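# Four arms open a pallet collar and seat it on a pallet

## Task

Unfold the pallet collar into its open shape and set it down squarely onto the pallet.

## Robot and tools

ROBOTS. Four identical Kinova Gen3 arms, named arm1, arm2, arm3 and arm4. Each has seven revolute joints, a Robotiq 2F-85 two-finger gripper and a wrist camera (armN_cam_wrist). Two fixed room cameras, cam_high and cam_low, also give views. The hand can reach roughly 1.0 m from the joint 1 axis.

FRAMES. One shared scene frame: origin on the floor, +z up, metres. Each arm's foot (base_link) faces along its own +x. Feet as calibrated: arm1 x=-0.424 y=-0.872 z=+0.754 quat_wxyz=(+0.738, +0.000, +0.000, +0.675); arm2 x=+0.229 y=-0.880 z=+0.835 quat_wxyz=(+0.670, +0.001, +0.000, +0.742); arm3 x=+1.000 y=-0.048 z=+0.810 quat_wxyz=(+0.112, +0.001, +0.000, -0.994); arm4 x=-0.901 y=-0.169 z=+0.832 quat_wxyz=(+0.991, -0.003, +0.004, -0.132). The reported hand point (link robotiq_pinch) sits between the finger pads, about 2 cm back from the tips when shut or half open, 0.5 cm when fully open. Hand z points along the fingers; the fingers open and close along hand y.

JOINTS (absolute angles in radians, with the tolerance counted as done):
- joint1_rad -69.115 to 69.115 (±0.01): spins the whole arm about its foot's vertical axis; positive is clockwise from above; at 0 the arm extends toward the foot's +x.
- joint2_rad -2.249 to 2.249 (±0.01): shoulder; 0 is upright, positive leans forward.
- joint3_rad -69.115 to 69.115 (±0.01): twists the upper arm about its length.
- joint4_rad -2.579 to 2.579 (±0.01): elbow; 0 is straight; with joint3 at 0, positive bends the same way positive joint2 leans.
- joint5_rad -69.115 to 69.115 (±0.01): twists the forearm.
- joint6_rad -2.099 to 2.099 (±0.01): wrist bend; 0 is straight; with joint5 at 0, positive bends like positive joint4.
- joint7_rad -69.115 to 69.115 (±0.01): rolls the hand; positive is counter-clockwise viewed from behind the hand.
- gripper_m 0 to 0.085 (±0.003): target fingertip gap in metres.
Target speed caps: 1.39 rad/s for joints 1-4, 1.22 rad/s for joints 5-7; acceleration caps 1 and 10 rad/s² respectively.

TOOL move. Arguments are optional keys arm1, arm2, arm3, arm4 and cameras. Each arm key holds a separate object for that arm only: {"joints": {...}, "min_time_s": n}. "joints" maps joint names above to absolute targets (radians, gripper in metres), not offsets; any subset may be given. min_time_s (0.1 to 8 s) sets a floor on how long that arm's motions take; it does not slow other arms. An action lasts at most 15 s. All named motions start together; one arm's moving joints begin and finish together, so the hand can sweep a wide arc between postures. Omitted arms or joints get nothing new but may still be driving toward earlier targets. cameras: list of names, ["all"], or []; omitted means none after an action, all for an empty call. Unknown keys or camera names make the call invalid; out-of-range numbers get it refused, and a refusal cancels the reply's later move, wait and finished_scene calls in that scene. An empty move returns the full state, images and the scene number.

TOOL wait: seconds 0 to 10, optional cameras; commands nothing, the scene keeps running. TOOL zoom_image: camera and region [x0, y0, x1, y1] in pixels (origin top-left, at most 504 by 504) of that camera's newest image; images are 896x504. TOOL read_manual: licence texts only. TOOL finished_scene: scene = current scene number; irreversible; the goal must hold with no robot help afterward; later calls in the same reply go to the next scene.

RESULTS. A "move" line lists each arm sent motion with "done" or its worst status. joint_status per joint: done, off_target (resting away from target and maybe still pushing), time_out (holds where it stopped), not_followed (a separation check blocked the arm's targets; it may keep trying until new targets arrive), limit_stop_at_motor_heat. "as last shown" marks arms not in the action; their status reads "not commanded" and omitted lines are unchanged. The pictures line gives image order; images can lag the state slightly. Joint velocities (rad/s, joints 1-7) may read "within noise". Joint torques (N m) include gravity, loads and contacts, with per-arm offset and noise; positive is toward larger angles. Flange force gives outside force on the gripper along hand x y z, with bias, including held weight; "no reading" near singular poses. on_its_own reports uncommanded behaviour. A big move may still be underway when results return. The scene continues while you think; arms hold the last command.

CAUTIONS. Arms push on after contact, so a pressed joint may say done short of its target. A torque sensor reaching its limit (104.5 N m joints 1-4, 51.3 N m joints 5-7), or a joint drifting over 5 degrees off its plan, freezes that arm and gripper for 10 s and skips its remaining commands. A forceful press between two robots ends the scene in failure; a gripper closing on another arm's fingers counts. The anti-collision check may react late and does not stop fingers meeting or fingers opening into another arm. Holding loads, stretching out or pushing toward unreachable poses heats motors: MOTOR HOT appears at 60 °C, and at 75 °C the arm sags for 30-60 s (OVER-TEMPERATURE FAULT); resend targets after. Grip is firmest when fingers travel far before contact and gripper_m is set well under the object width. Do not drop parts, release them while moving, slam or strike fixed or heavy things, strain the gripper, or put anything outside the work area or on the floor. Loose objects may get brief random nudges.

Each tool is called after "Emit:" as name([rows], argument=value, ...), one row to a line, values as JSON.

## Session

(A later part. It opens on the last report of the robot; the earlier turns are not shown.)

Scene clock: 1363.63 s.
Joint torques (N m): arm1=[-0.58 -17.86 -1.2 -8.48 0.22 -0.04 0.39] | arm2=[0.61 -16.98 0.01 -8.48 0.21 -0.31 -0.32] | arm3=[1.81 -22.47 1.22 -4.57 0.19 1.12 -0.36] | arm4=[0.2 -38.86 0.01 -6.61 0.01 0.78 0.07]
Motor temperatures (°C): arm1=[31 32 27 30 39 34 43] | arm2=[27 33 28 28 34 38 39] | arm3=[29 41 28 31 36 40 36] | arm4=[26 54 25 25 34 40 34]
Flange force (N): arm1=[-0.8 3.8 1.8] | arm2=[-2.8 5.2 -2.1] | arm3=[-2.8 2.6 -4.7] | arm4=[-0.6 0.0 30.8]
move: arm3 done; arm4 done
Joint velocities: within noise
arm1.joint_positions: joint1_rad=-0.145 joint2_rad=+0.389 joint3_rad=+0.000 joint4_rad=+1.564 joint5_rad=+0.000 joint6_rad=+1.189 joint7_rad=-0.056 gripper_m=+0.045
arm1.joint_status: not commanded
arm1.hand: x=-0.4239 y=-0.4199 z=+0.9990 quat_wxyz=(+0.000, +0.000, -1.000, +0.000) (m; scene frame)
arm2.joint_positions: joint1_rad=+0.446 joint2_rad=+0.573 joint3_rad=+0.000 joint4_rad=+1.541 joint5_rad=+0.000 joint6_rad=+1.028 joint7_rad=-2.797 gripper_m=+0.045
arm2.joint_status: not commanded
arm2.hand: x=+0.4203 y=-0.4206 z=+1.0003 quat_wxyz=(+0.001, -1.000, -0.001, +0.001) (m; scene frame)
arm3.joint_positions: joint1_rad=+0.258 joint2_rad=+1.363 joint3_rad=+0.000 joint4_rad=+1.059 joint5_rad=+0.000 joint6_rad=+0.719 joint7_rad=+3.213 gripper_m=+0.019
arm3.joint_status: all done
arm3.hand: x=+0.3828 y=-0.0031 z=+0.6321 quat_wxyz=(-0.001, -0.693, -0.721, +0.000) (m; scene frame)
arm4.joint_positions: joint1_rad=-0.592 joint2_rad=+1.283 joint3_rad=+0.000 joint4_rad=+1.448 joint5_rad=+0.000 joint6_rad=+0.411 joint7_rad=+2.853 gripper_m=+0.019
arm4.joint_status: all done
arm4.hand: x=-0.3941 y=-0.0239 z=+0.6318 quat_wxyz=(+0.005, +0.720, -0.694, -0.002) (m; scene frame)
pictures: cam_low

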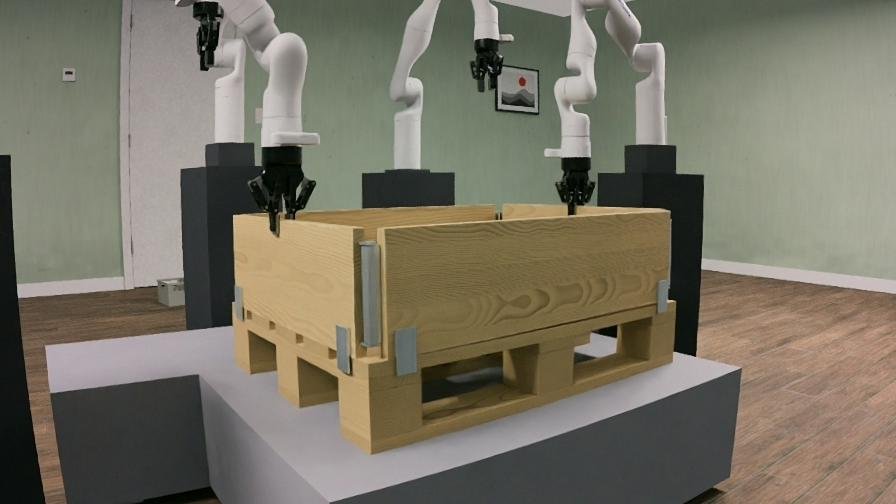

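Emit:
move(arm4={"joints":{"joint2_rad":1.2899,"joint4_rad":1.4437,"joint6_rad":0.408},"min_time_s":1.5})

Emit:
move(arm4={"joints":{"joint2_rad":1.2966,"joint4_rad":1.4399,"joint6_rad":0.4051},"min_time_s":1.5}, cameras=["cam_low","arm1_cam_wrist"])

Emit:
zoom_image(camera="cam_low", region=[580, 230, 720, 340])

Emit:
zoom_image(camera="arm1_cam_wrist", region=[550, 320, 750, 504])

Scene clock: 1375.43 s.
Joint torques (N m): arm1=[-0.55 -17.9 -1.19 -8.46 0.23 -0.05 0.39] | arm2=[0.58 -16.92 -0.03 -8.45 0.25 -0.25 -0.33] | arm3=[1.09 -22.18 0.47 -3.96 -0.08 1.42 -0.36] | arm4=[0.52 -38.86 0.34 -7.44 0.07 0.37 0]
Motor temperatures (°C): arm1=[31 32 27 30 39 34 43] | arm2=[27 33 28 28 34 38 39] | arm3=[29 40 28 31 36 40 36] | arm4=[26 53 25 25 34 40 34]
Flange force (N): arm1=[-0.7 3.9 1.8] | arm2=[-2.8 5.3 -2.1] | arm3=[-1.4 1.0 -4.3] | arm4=[-0.6 2.4 29.3]
move: arm4 done
Joint velocities: within noise
arm1, arm2, arm3: as last shown
arm4.joint_positions: joint1_rad=-0.592 joint2_rad=+1.290 joint3_rad=+0.000 joint4_rad=+1.444 joint5_rad=+0.000 joint6_rad=+0.408 joint7_rad=+2.853 gripper_m=+0.019
arm4.joint_status: all done
arm4.hand: x=-0.3942 y=-0.0239 z=+0.6287 quat_wxyz=(+0.005, +0.720, -0.694, -0.002) (m; scene frame)
pictures: none

Scene clock: 1377.23 s.
Joint torques (N m): arm1=[-0.53 -17.93 -1.23 -8.5 0.22 -0.06 0.39] | arm2=[0.58 -16.92 0 -8.45 0.27 -0.2 -0.36] | arm3=[0.14 -22.22 -0.24 -4.07 -0.32 1.38 -0.39] | arm4=[1.61 -35.97 0.42 -6.86 -0.14 0.06 0.04]
Motor temperatures (°C): arm1=[31 32 27 30 39 34 43] | arm2=[27 33 28 28 34 38 39] | arm3=[29 40 28 31 36 40 36] | arm4=[26 53 25 25 34 40 34]
Flange force (N): arm1=[-0.7 3.9 1.8] | arm2=[-2.7 5.4 -1.9] | arm3=[0.1 1.5 -4.3] | arm4=[-2.7 2.6 23.3]
move: arm4 done
Joint velocities: within noise
arm1, arm2, arm3: as last shown
arm4.joint_positions: joint1_rad=-0.592 joint2_rad=+1.297 joint3_rad=+0.000 joint4_rad=+1.440 joint5_rad=+0.000 joint6_rad=+0.405 joint7_rad=+2.853 gripper_m=+0.019
arm4.joint_status: all done
arm4.hand: x=-0.3943 y=-0.0239 z=+0.6257 quat_wxyz=(+0.005, +0.720, -0.694, -0.002) (m; scene frame)
pictures: arm1_cam_wrist, cam_low

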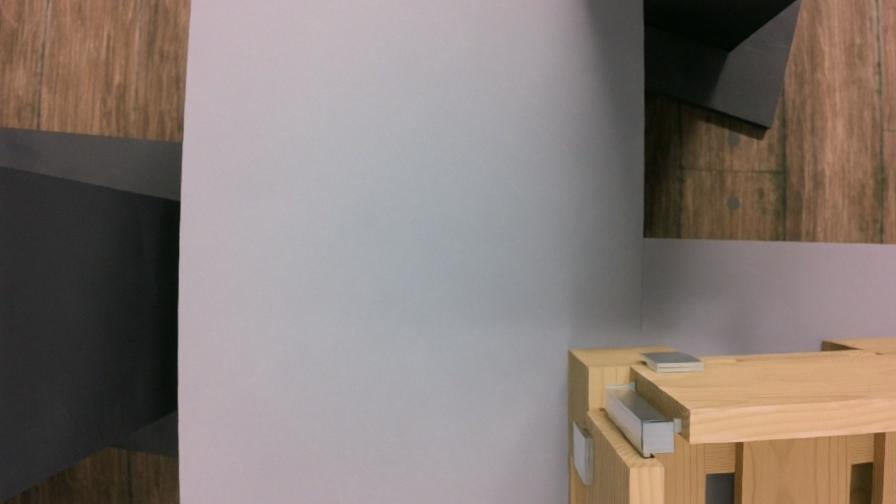

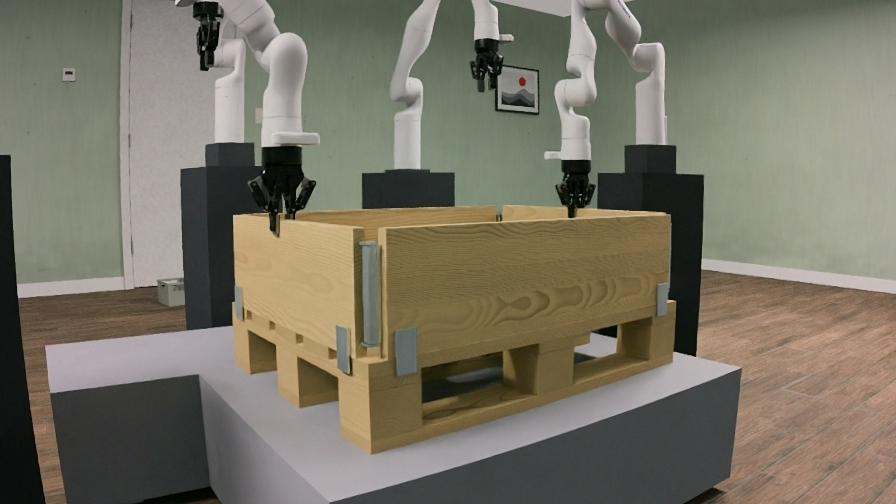

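Scaled by 3.600 from the camera's 896x504 image, which has a finer 1280x720 frame.

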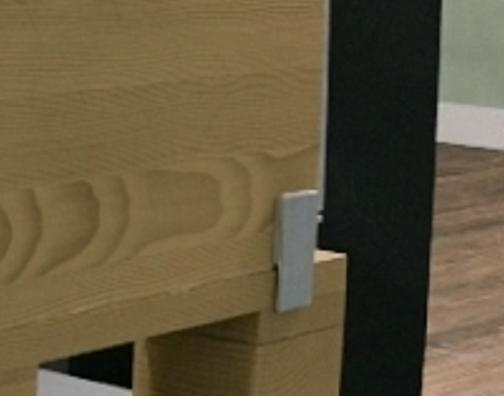

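Scaled by 2.520 from the camera's 896x504 image, which has a finer 1280x720 frame.

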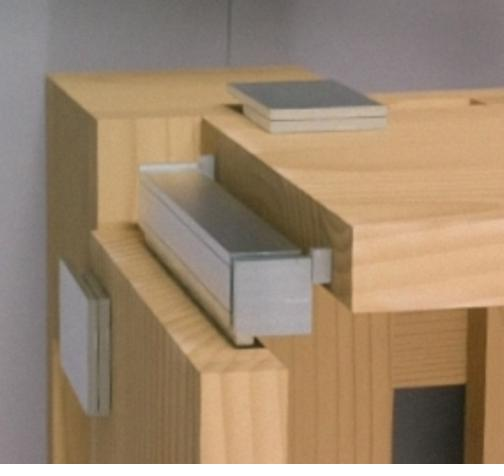

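Beginning to seat; two more small steps.

Emit:
move(arm4={"joints":{"joint2_rad":1.3011,"joint4_rad":1.4374,"joint6_rad":0.4032},"min_time_s":1.2})

Emit:
move(arm4={"joints":{"joint2_rad":1.3044,"joint4_rad":1.4355,"joint6_rad":0.4018},"min_time_s":1.2}, cameras=["cam_low"])

Emit:
zoom_image(camera="cam_low", region=[220, 180, 720, 400])

Scene clock: 1386.47 s.
Joint torques (N m): arm1=[-0.57 -17.92 -1.25 -8.49 0.25 -0.01 0.37] | arm2=[0.54 -16.98 0 -8.41 0.22 -0.24 -0.36] | arm3=[0.1 -22.35 -0.37 -3.8 -0.35 1.66 -0.38] | arm4=[1.66 -28.6 0.46 -7.45 -0.01 -1.52 0.1]
Motor temperatures (°C): arm1=[31 32 27 30 39 34 43] | arm2=[27 33 28 28 34 38 39] | arm3=[29 40 28 31 36 40 36] | arm4=[26 53 25 25 34 40 34]
Flange force (N): arm1=[-0.8 3.8 2.0] | arm2=[-2.5 5.1 -2.0] | arm3=[0.2 0.8 -3.5] | arm4=[-1.8 7.1 4.8]
move: arm4 done
Joint velocities: within noise
arm1, arm2, arm3: as last shown
arm4.joint_positions: joint1_rad=-0.592 joint2_rad=+1.301 joint3_rad=+0.000 joint4_rad=+1.437 joint5_rad=+0.000 joint6_rad=+0.403 joint7_rad=+2.853 gripper_m=+0.019
arm4.joint_status: all done
arm4.hand: x=-0.3944 y=-0.0240 z=+0.6236 quat_wxyz=(+0.005, +0.720, -0.694, -0.002) (m; scene frame)
pictures: none

Scene clock: 1387.93 s.
Joint torques (N m): arm1=[-0.56 -17.89 -1.29 -8.5 0.21 -0.06 0.38] | arm2=[0.58 -16.92 -0.03 -8.43 0.19 -0.27 -0.37] | arm3=[-0.03 -22.29 -0.39 -4.38 -0.37 1.24 -0.37] | arm4=[1.68 -13.2 0.1 -10.61 -0.07 -5.95 0.04]
Motor temperatures (°C): arm1=[31 32 27 30 39 34 43] | arm2=[27 33 28 28 34 38 39] | arm3=[29 40 28 31 36 40 36] | arm4=[26 53 25 25 34 40 34]
Flange force (N): arm1=[-0.8 3.8 1.8] | arm2=[-2.6 5.2 -2.2] | arm3=[0.2 2.5 -4.7] | arm4=[1.5 20.2 -37.3]
move: arm4 done
Joint velocities: within noise
arm1, arm2, arm3: as last shown
arm4.joint_positions: joint1_rad=-0.592 joint2_rad=+1.304 joint3_rad=+0.000 joint4_rad=+1.435 joint5_rad=+0.000 joint6_rad=+0.402 joint7_rad=+2.853 gripper_m=+0.019
arm4.joint_status: all done
arm4.hand: x=-0.3944 y=-0.0240 z=+0.6221 quat_wxyz=(+0.005, +0.720, -0.694, -0.002) (m; scene frame)
pictures: cam_low

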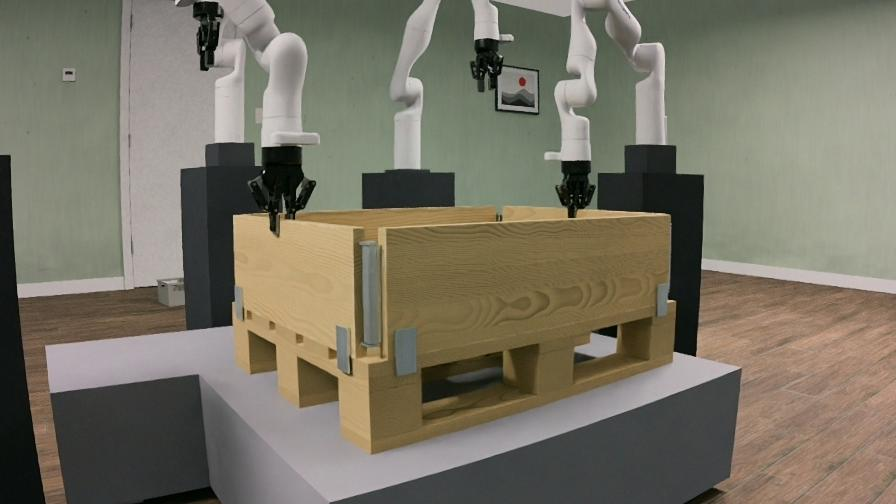

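Scaled by 1.008 from the camera's 896x504 image, which has a finer 1280x720 frame.

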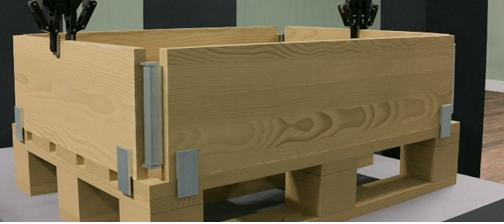

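Emit:
move(arm4={"joints":{"joint2_rad":1.3016,"joint4_rad":1.4371,"joint6_rad":0.403},"min_time_s":1})

Emit:
move(arm3={"joints":{"gripper_m":0.036}}, arm4={"joints":{"gripper_m":0.036}})

Emit:
move(arm3={"joints":{"joint2_rad":1.319,"joint4_rad":1.0854,"joint6_rad":0.7372},"min_time_s":2}, arm4={"joints":{"joint2_rad":1.248,"joint4_rad":1.4669,"joint6_rad":0.4267},"min_time_s":2})

Emit:
move(arm3={"joints":{"joint2_rad":1.1269,"joint4_rad":1.1519,"joint6_rad":0.8628},"min_time_s":2}, arm4={"joints":{"joint2_rad":1.0238,"joint4_rad":1.5473,"joint6_rad":0.5705},"min_time_s":2}, cameras=["all"])

Emit:
zoom_image(camera="cam_low", region=[220, 240, 420, 400])

Emit:
zoom_image(camera="arm2_cam_wrist", region=[100, 320, 300, 504])

Emit:
zoom_image(camera="cam_low", region=[580, 230, 720, 340])

Emit:
zoom_image(camera="arm1_cam_wrist", region=[550, 320, 750, 504])

Scene clock: 1410.60 s.
Joint torques (N m): arm1=[-0.6 -17.89 -1.26 -8.44 0.22 -0.04 0.4] | arm2=[0.57 -16.86 0 -8.51 0.25 -0.28 -0.38] | arm3=[-0.03 -22.35 -0.36 -4.31 -0.39 1.24 -0.36] | arm4=[1.42 -29.13 -0.12 -5.88 -0.22 -0.47 0.1]
Motor temperatures (°C): arm1=[31 32 27 30 39 34 43] | arm2=[27 33 28 28 34 38 39] | arm3=[29 39 27 31 36 40 36] | arm4=[26 50 25 25 34 41 34]
Flange force (N): arm1=[-0.8 4.0 1.7] | arm2=[-2.8 5.6 -2.1] | arm3=[0.3 2.1 -4.5] | arm4=[-2.2 3.5 9.0]
move: arm4 done
Joint velocities: within noise
arm1, arm2, arm3: as last shown
arm4.joint_positions: joint1_rad=-0.592 joint2_rad=+1.302 joint3_rad=+0.000 joint4_rad=+1.437 joint5_rad=+0.000 joint6_rad=+0.403 joint7_rad=+2.853 gripper_m=+0.019
arm4.joint_status: all done
arm4.hand: x=-0.3944 y=-0.0240 z=+0.6233 quat_wxyz=(+0.005, +0.720, -0.694, -0.002) (m; scene frame)
pictures: none

Scene clock: 1411.43 s.
Joint torques (N m): arm1=[-0.6 -17.81 -1.23 -8.49 0.21 -0.02 0.39] | arm2=[0.61 -16.93 0.01 -8.4 0.26 -0.28 -0.36] | arm3=[-0.69 -25.31 0.48 -6.57 0.51 0.08 -0.05] | arm4=[0.3 -22.84 -0.52 -3.28 -0.14 0.31 -0.01]
Motor temperatures (°C): arm1=[31 32 27 30 39 34 43] | arm2=[27 33 28 28 34 38 39] | arm3=[29 39 27 31 36 40 36] | arm4=[26 50 25 25 34 41 34]
Flange force (N): arm1=[-0.8 3.6 1.8] | arm2=[-2.6 5.0 -2.2] | arm3=[0.6 4.8 -2.3] | arm4=[-0.5 0.8 -0.7]
move: arm3 done; arm4 done
Joint velocities: within noise
arm1, arm2: as last shown
arm3.joint_positions: joint1_rad=+0.258 joint2_rad=+1.364 joint3_rad=+0.000 joint4_rad=+1.059 joint5_rad=+0.000 joint6_rad=+0.719 joint7_rad=+3.213 gripper_m=+0.036
arm3.joint_status: all done
arm3.hand: x=+0.3829 y=-0.0030 z=+0.6320 quat_wxyz=(-0.001, -0.693, -0.721, +0.000) (m; scene frame)
arm4.joint_positions: joint1_rad=-0.592 joint2_rad=+1.302 joint3_rad=+0.000 joint4_rad=+1.437 joint5_rad=+0.000 joint6_rad=+0.403 joint7_rad=+2.853 gripper_m=+0.036
arm4.joint_status: all done
arm4.hand: x=-0.3944 y=-0.0240 z=+0.6234 quat_wxyz=(+0.005, +0.720, -0.694, -0.002) (m; scene frame)
pictures: none

Scene clock: 1413.73 s.
Joint torques (N m): arm1=[-0.54 -17.88 -1.23 -8.52 0.24 -0.05 0.39] | arm2=[0.63 -17 -0.01 -8.46 0.24 -0.28 -0.36] | arm3=[-0.7 -25.19 0.5 -6.71 0.5 0.08 -0.06] | arm4=[0.27 -22.76 -0.52 -3.53 -0.16 0.32 -0.03]
Motor temperatures (°C): arm1=[31 32 27 30 39 34 43] | arm2=[27 33 28 28 34 38 39] | arm3=[29 39 27 31 36 40 36] | arm4=[26 50 25 25 34 41 34]
Flange force (N): arm1=[-0.7 3.7 1.9] | arm2=[-2.7 5.1 -2.1] | arm3=[0.6 4.9 -2.2] | arm4=[-0.4 0.9 -0.7]
move: arm3 done; arm4 done
Joint velocities: within noise
arm1, arm2: as last shown
arm3.joint_positions: joint1_rad=+0.258 joint2_rad=+1.319 joint3_rad=+0.000 joint4_rad=+1.085 joint5_rad=+0.000 joint6_rad=+0.737 joint7_rad=+3.213 gripper_m=+0.036
arm3.joint_status: all done
arm3.hand: x=+0.3828 y=-0.0030 z=+0.6541 quat_wxyz=(-0.001, -0.693, -0.721, +0.000) (m; scene frame)
arm4.joint_positions: joint1_rad=-0.592 joint2_rad=+1.248 joint3_rad=+0.000 joint4_rad=+1.467 joint5_rad=+0.000 joint6_rad=+0.427 joint7_rad=+2.853 gripper_m=+0.036
arm4.joint_status: all done
arm4.hand: x=-0.3939 y=-0.0238 z=+0.6479 quat_wxyz=(+0.005, +0.720, -0.694, -0.002) (m; scene frame)
pictures: none

Scene clock: 1416.07 s.
Joint torques (N m): arm1=[-0.53 -17.9 -1.29 -8.47 0.24 -0.06 0.39] | arm2=[0.63 -16.93 0 -8.4 0.24 -0.3 -0.35] | arm3=[-0.71 -24.75 0.41 -7.46 0.54 0.03 -0.04] | arm4=[0.31 -22.03 -0.62 -4.69 -0.12 0.32 -0.04]
Motor temperatures (°C): arm1=[31 32 27 30 39 34 43] | arm2=[27 33 28 28 34 38 39] | arm3=[29 39 27 31 36 40 36] | arm4=[26 50 25 25 34 41 34]
Flange force (N): arm1=[-0.7 3.9 1.7] | arm2=[-2.7 5.0 -2.3] | arm3=[0.7 4.3 -1.3] | arm4=[-0.5 1.0 -0.5]
move: arm3 done; arm4 done
Joint velocities: within noise
arm1.joint_positions: joint1_rad=-0.145 joint2_rad=+0.389 joint3_rad=+0.000 joint4_rad=+1.564 joint5_rad=+0.000 joint6_rad=+1.189 joint7_rad=-0.056 gripper_m=+0.045
arm1.joint_status: not commanded
arm1.hand: x=-0.4239 y=-0.4199 z=+0.9990 quat_wxyz=(+0.000, +0.000, -1.000, +0.000) (m; scene frame)
arm2.joint_positions: joint1_rad=+0.446 joint2_rad=+0.573 joint3_rad=+0.000 joint4_rad=+1.541 joint5_rad=+0.000 joint6_rad=+1.028 joint7_rad=-2.797 gripper_m=+0.045
arm2.joint_status: not commanded
arm2.hand: x=+0.4203 y=-0.4206 z=+1.0003 quat_wxyz=(+0.001, -1.000, -0.001, +0.001) (m; scene frame)
arm3.joint_positions: joint1_rad=+0.258 joint2_rad=+1.127 joint3_rad=+0.000 joint4_rad=+1.152 joint5_rad=+0.000 joint6_rad=+0.863 joint7_rad=+3.213 gripper_m=+0.036
arm3.joint_status: all done
arm3.hand: x=+0.3826 y=-0.0030 z=+0.7583 quat_wxyz=(-0.001, -0.693, -0.721, +0.000) (m; scene frame)
arm4.joint_positions: joint1_rad=-0.592 joint2_rad=+1.024 joint3_rad=+0.000 joint4_rad=+1.547 joint5_rad=+0.000 joint6_rad=+0.570 joint7_rad=+2.853 gripper_m=+0.036
arm4.joint_status: all done
arm4.hand: x=-0.3929 y=-0.0233 z=+0.7549 quat_wxyz=(+0.005, +0.720, -0.694, -0.002) (m; scene frame)
pictures: arm1_cam_wrist, arm2_cam_wrist, arm3_cam_wrist, arm4_cam_wrist, cam_high, cam_low

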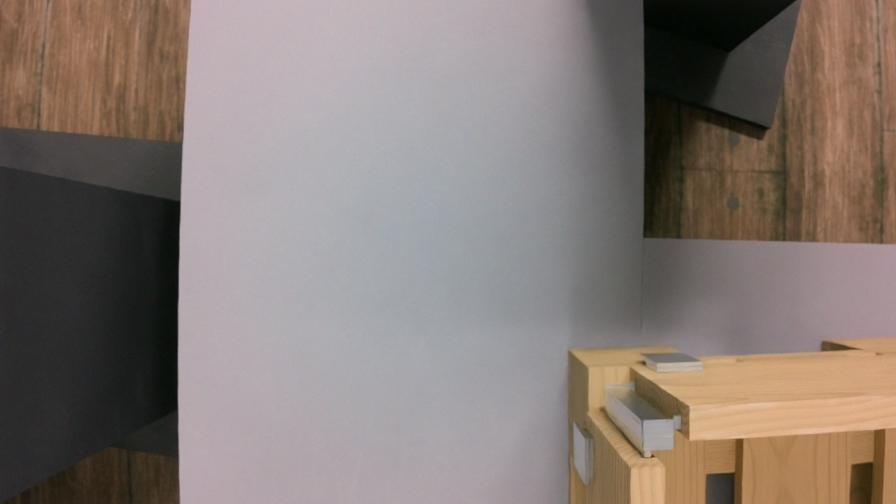

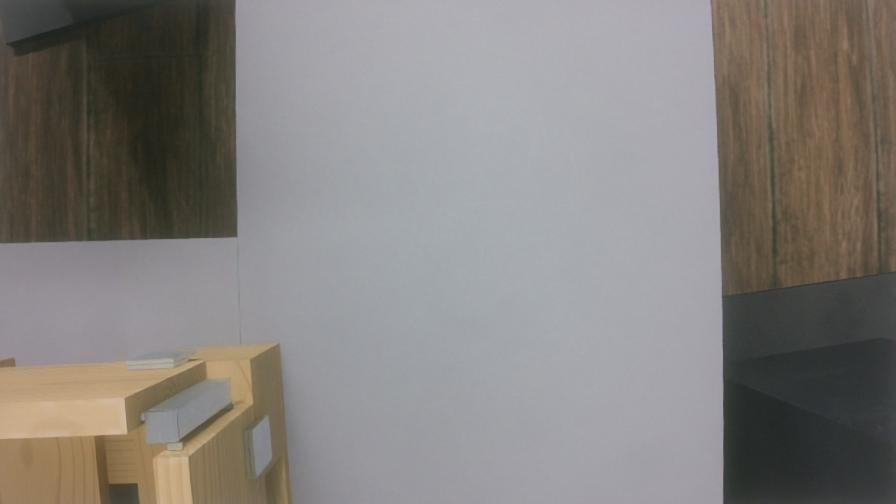

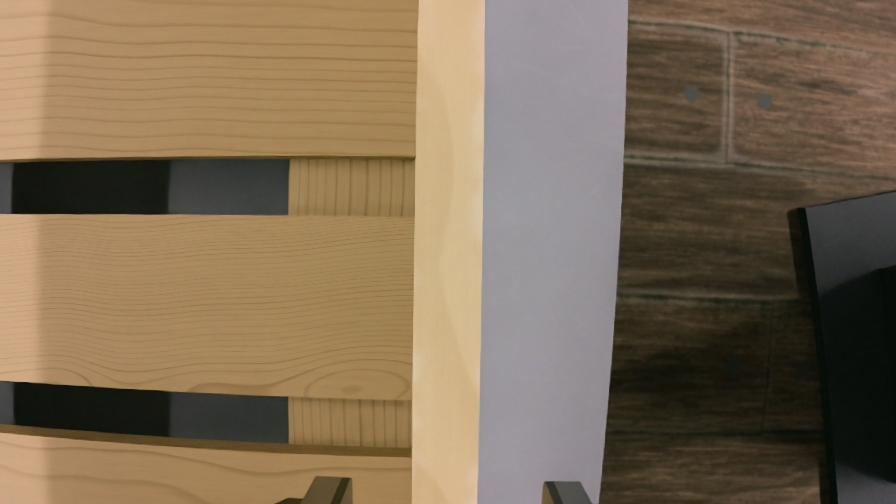

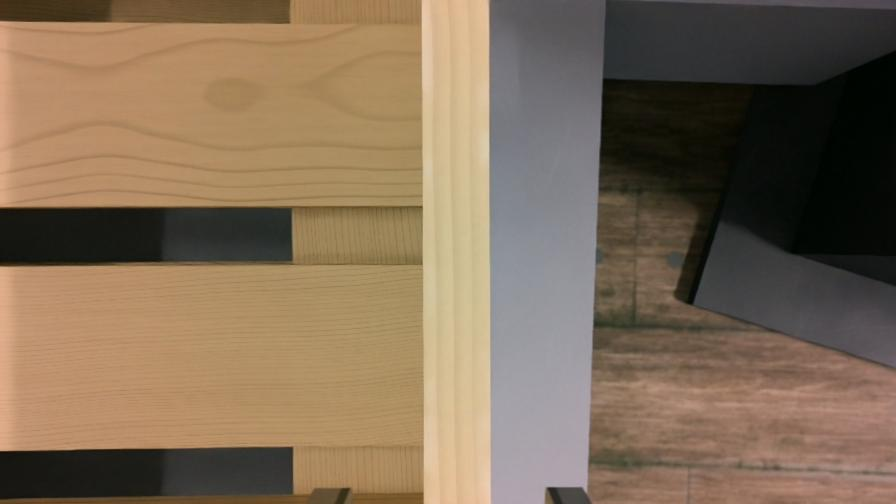

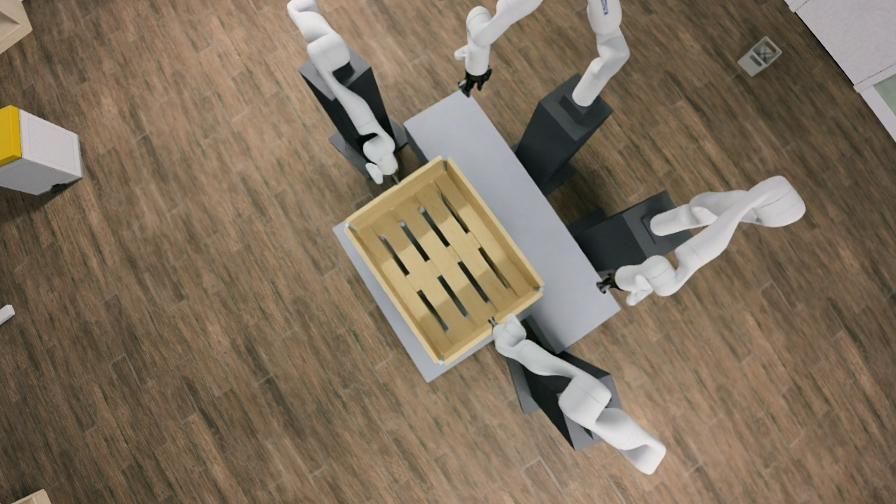

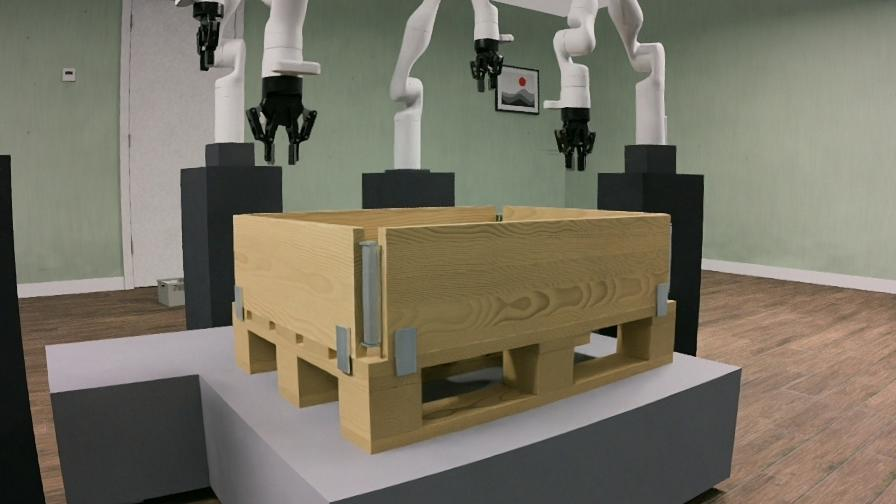

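Scaled by 2.520 from the camera's 896x504 image, which has a finer 1280x720 frame.

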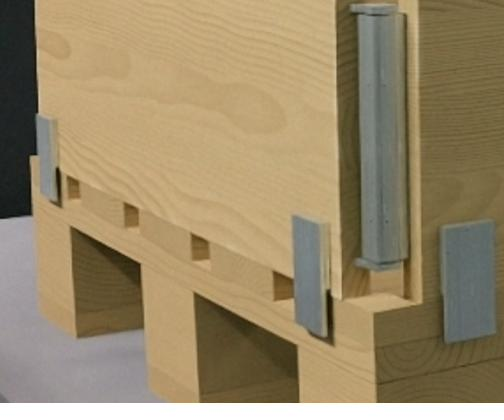

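Scaled by 2.520 from the camera's 896x504 image, which has a finer 1280x720 frame.

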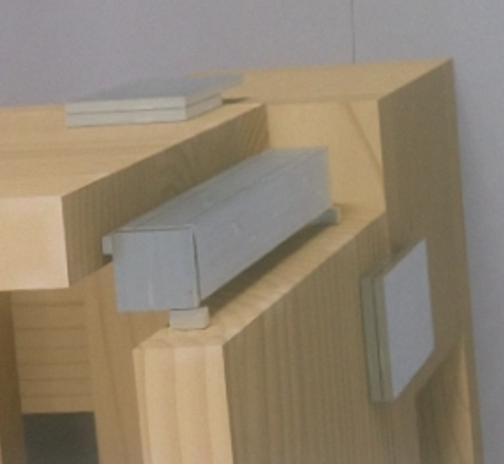

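Scaled by 3.600 from the camera's 896x504 image, which has a finer 1280x720 frame.

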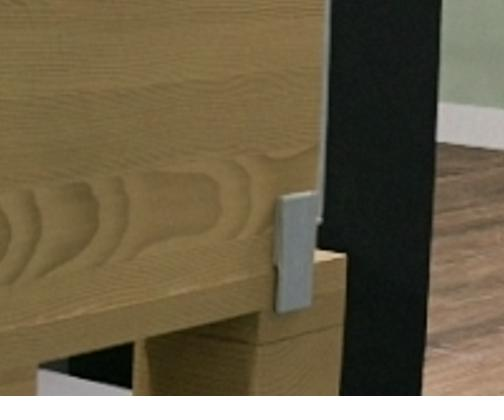

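Scaled by 2.520 from the camera's 896x504 image, which has a finer 1280x720 frame.

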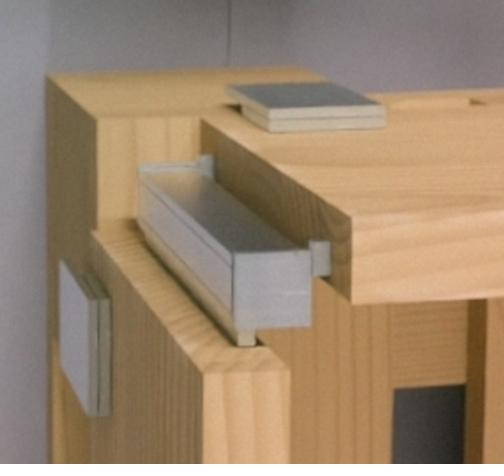

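Emit:
finished_scene(scene=2)

The scene is finished: the task was done.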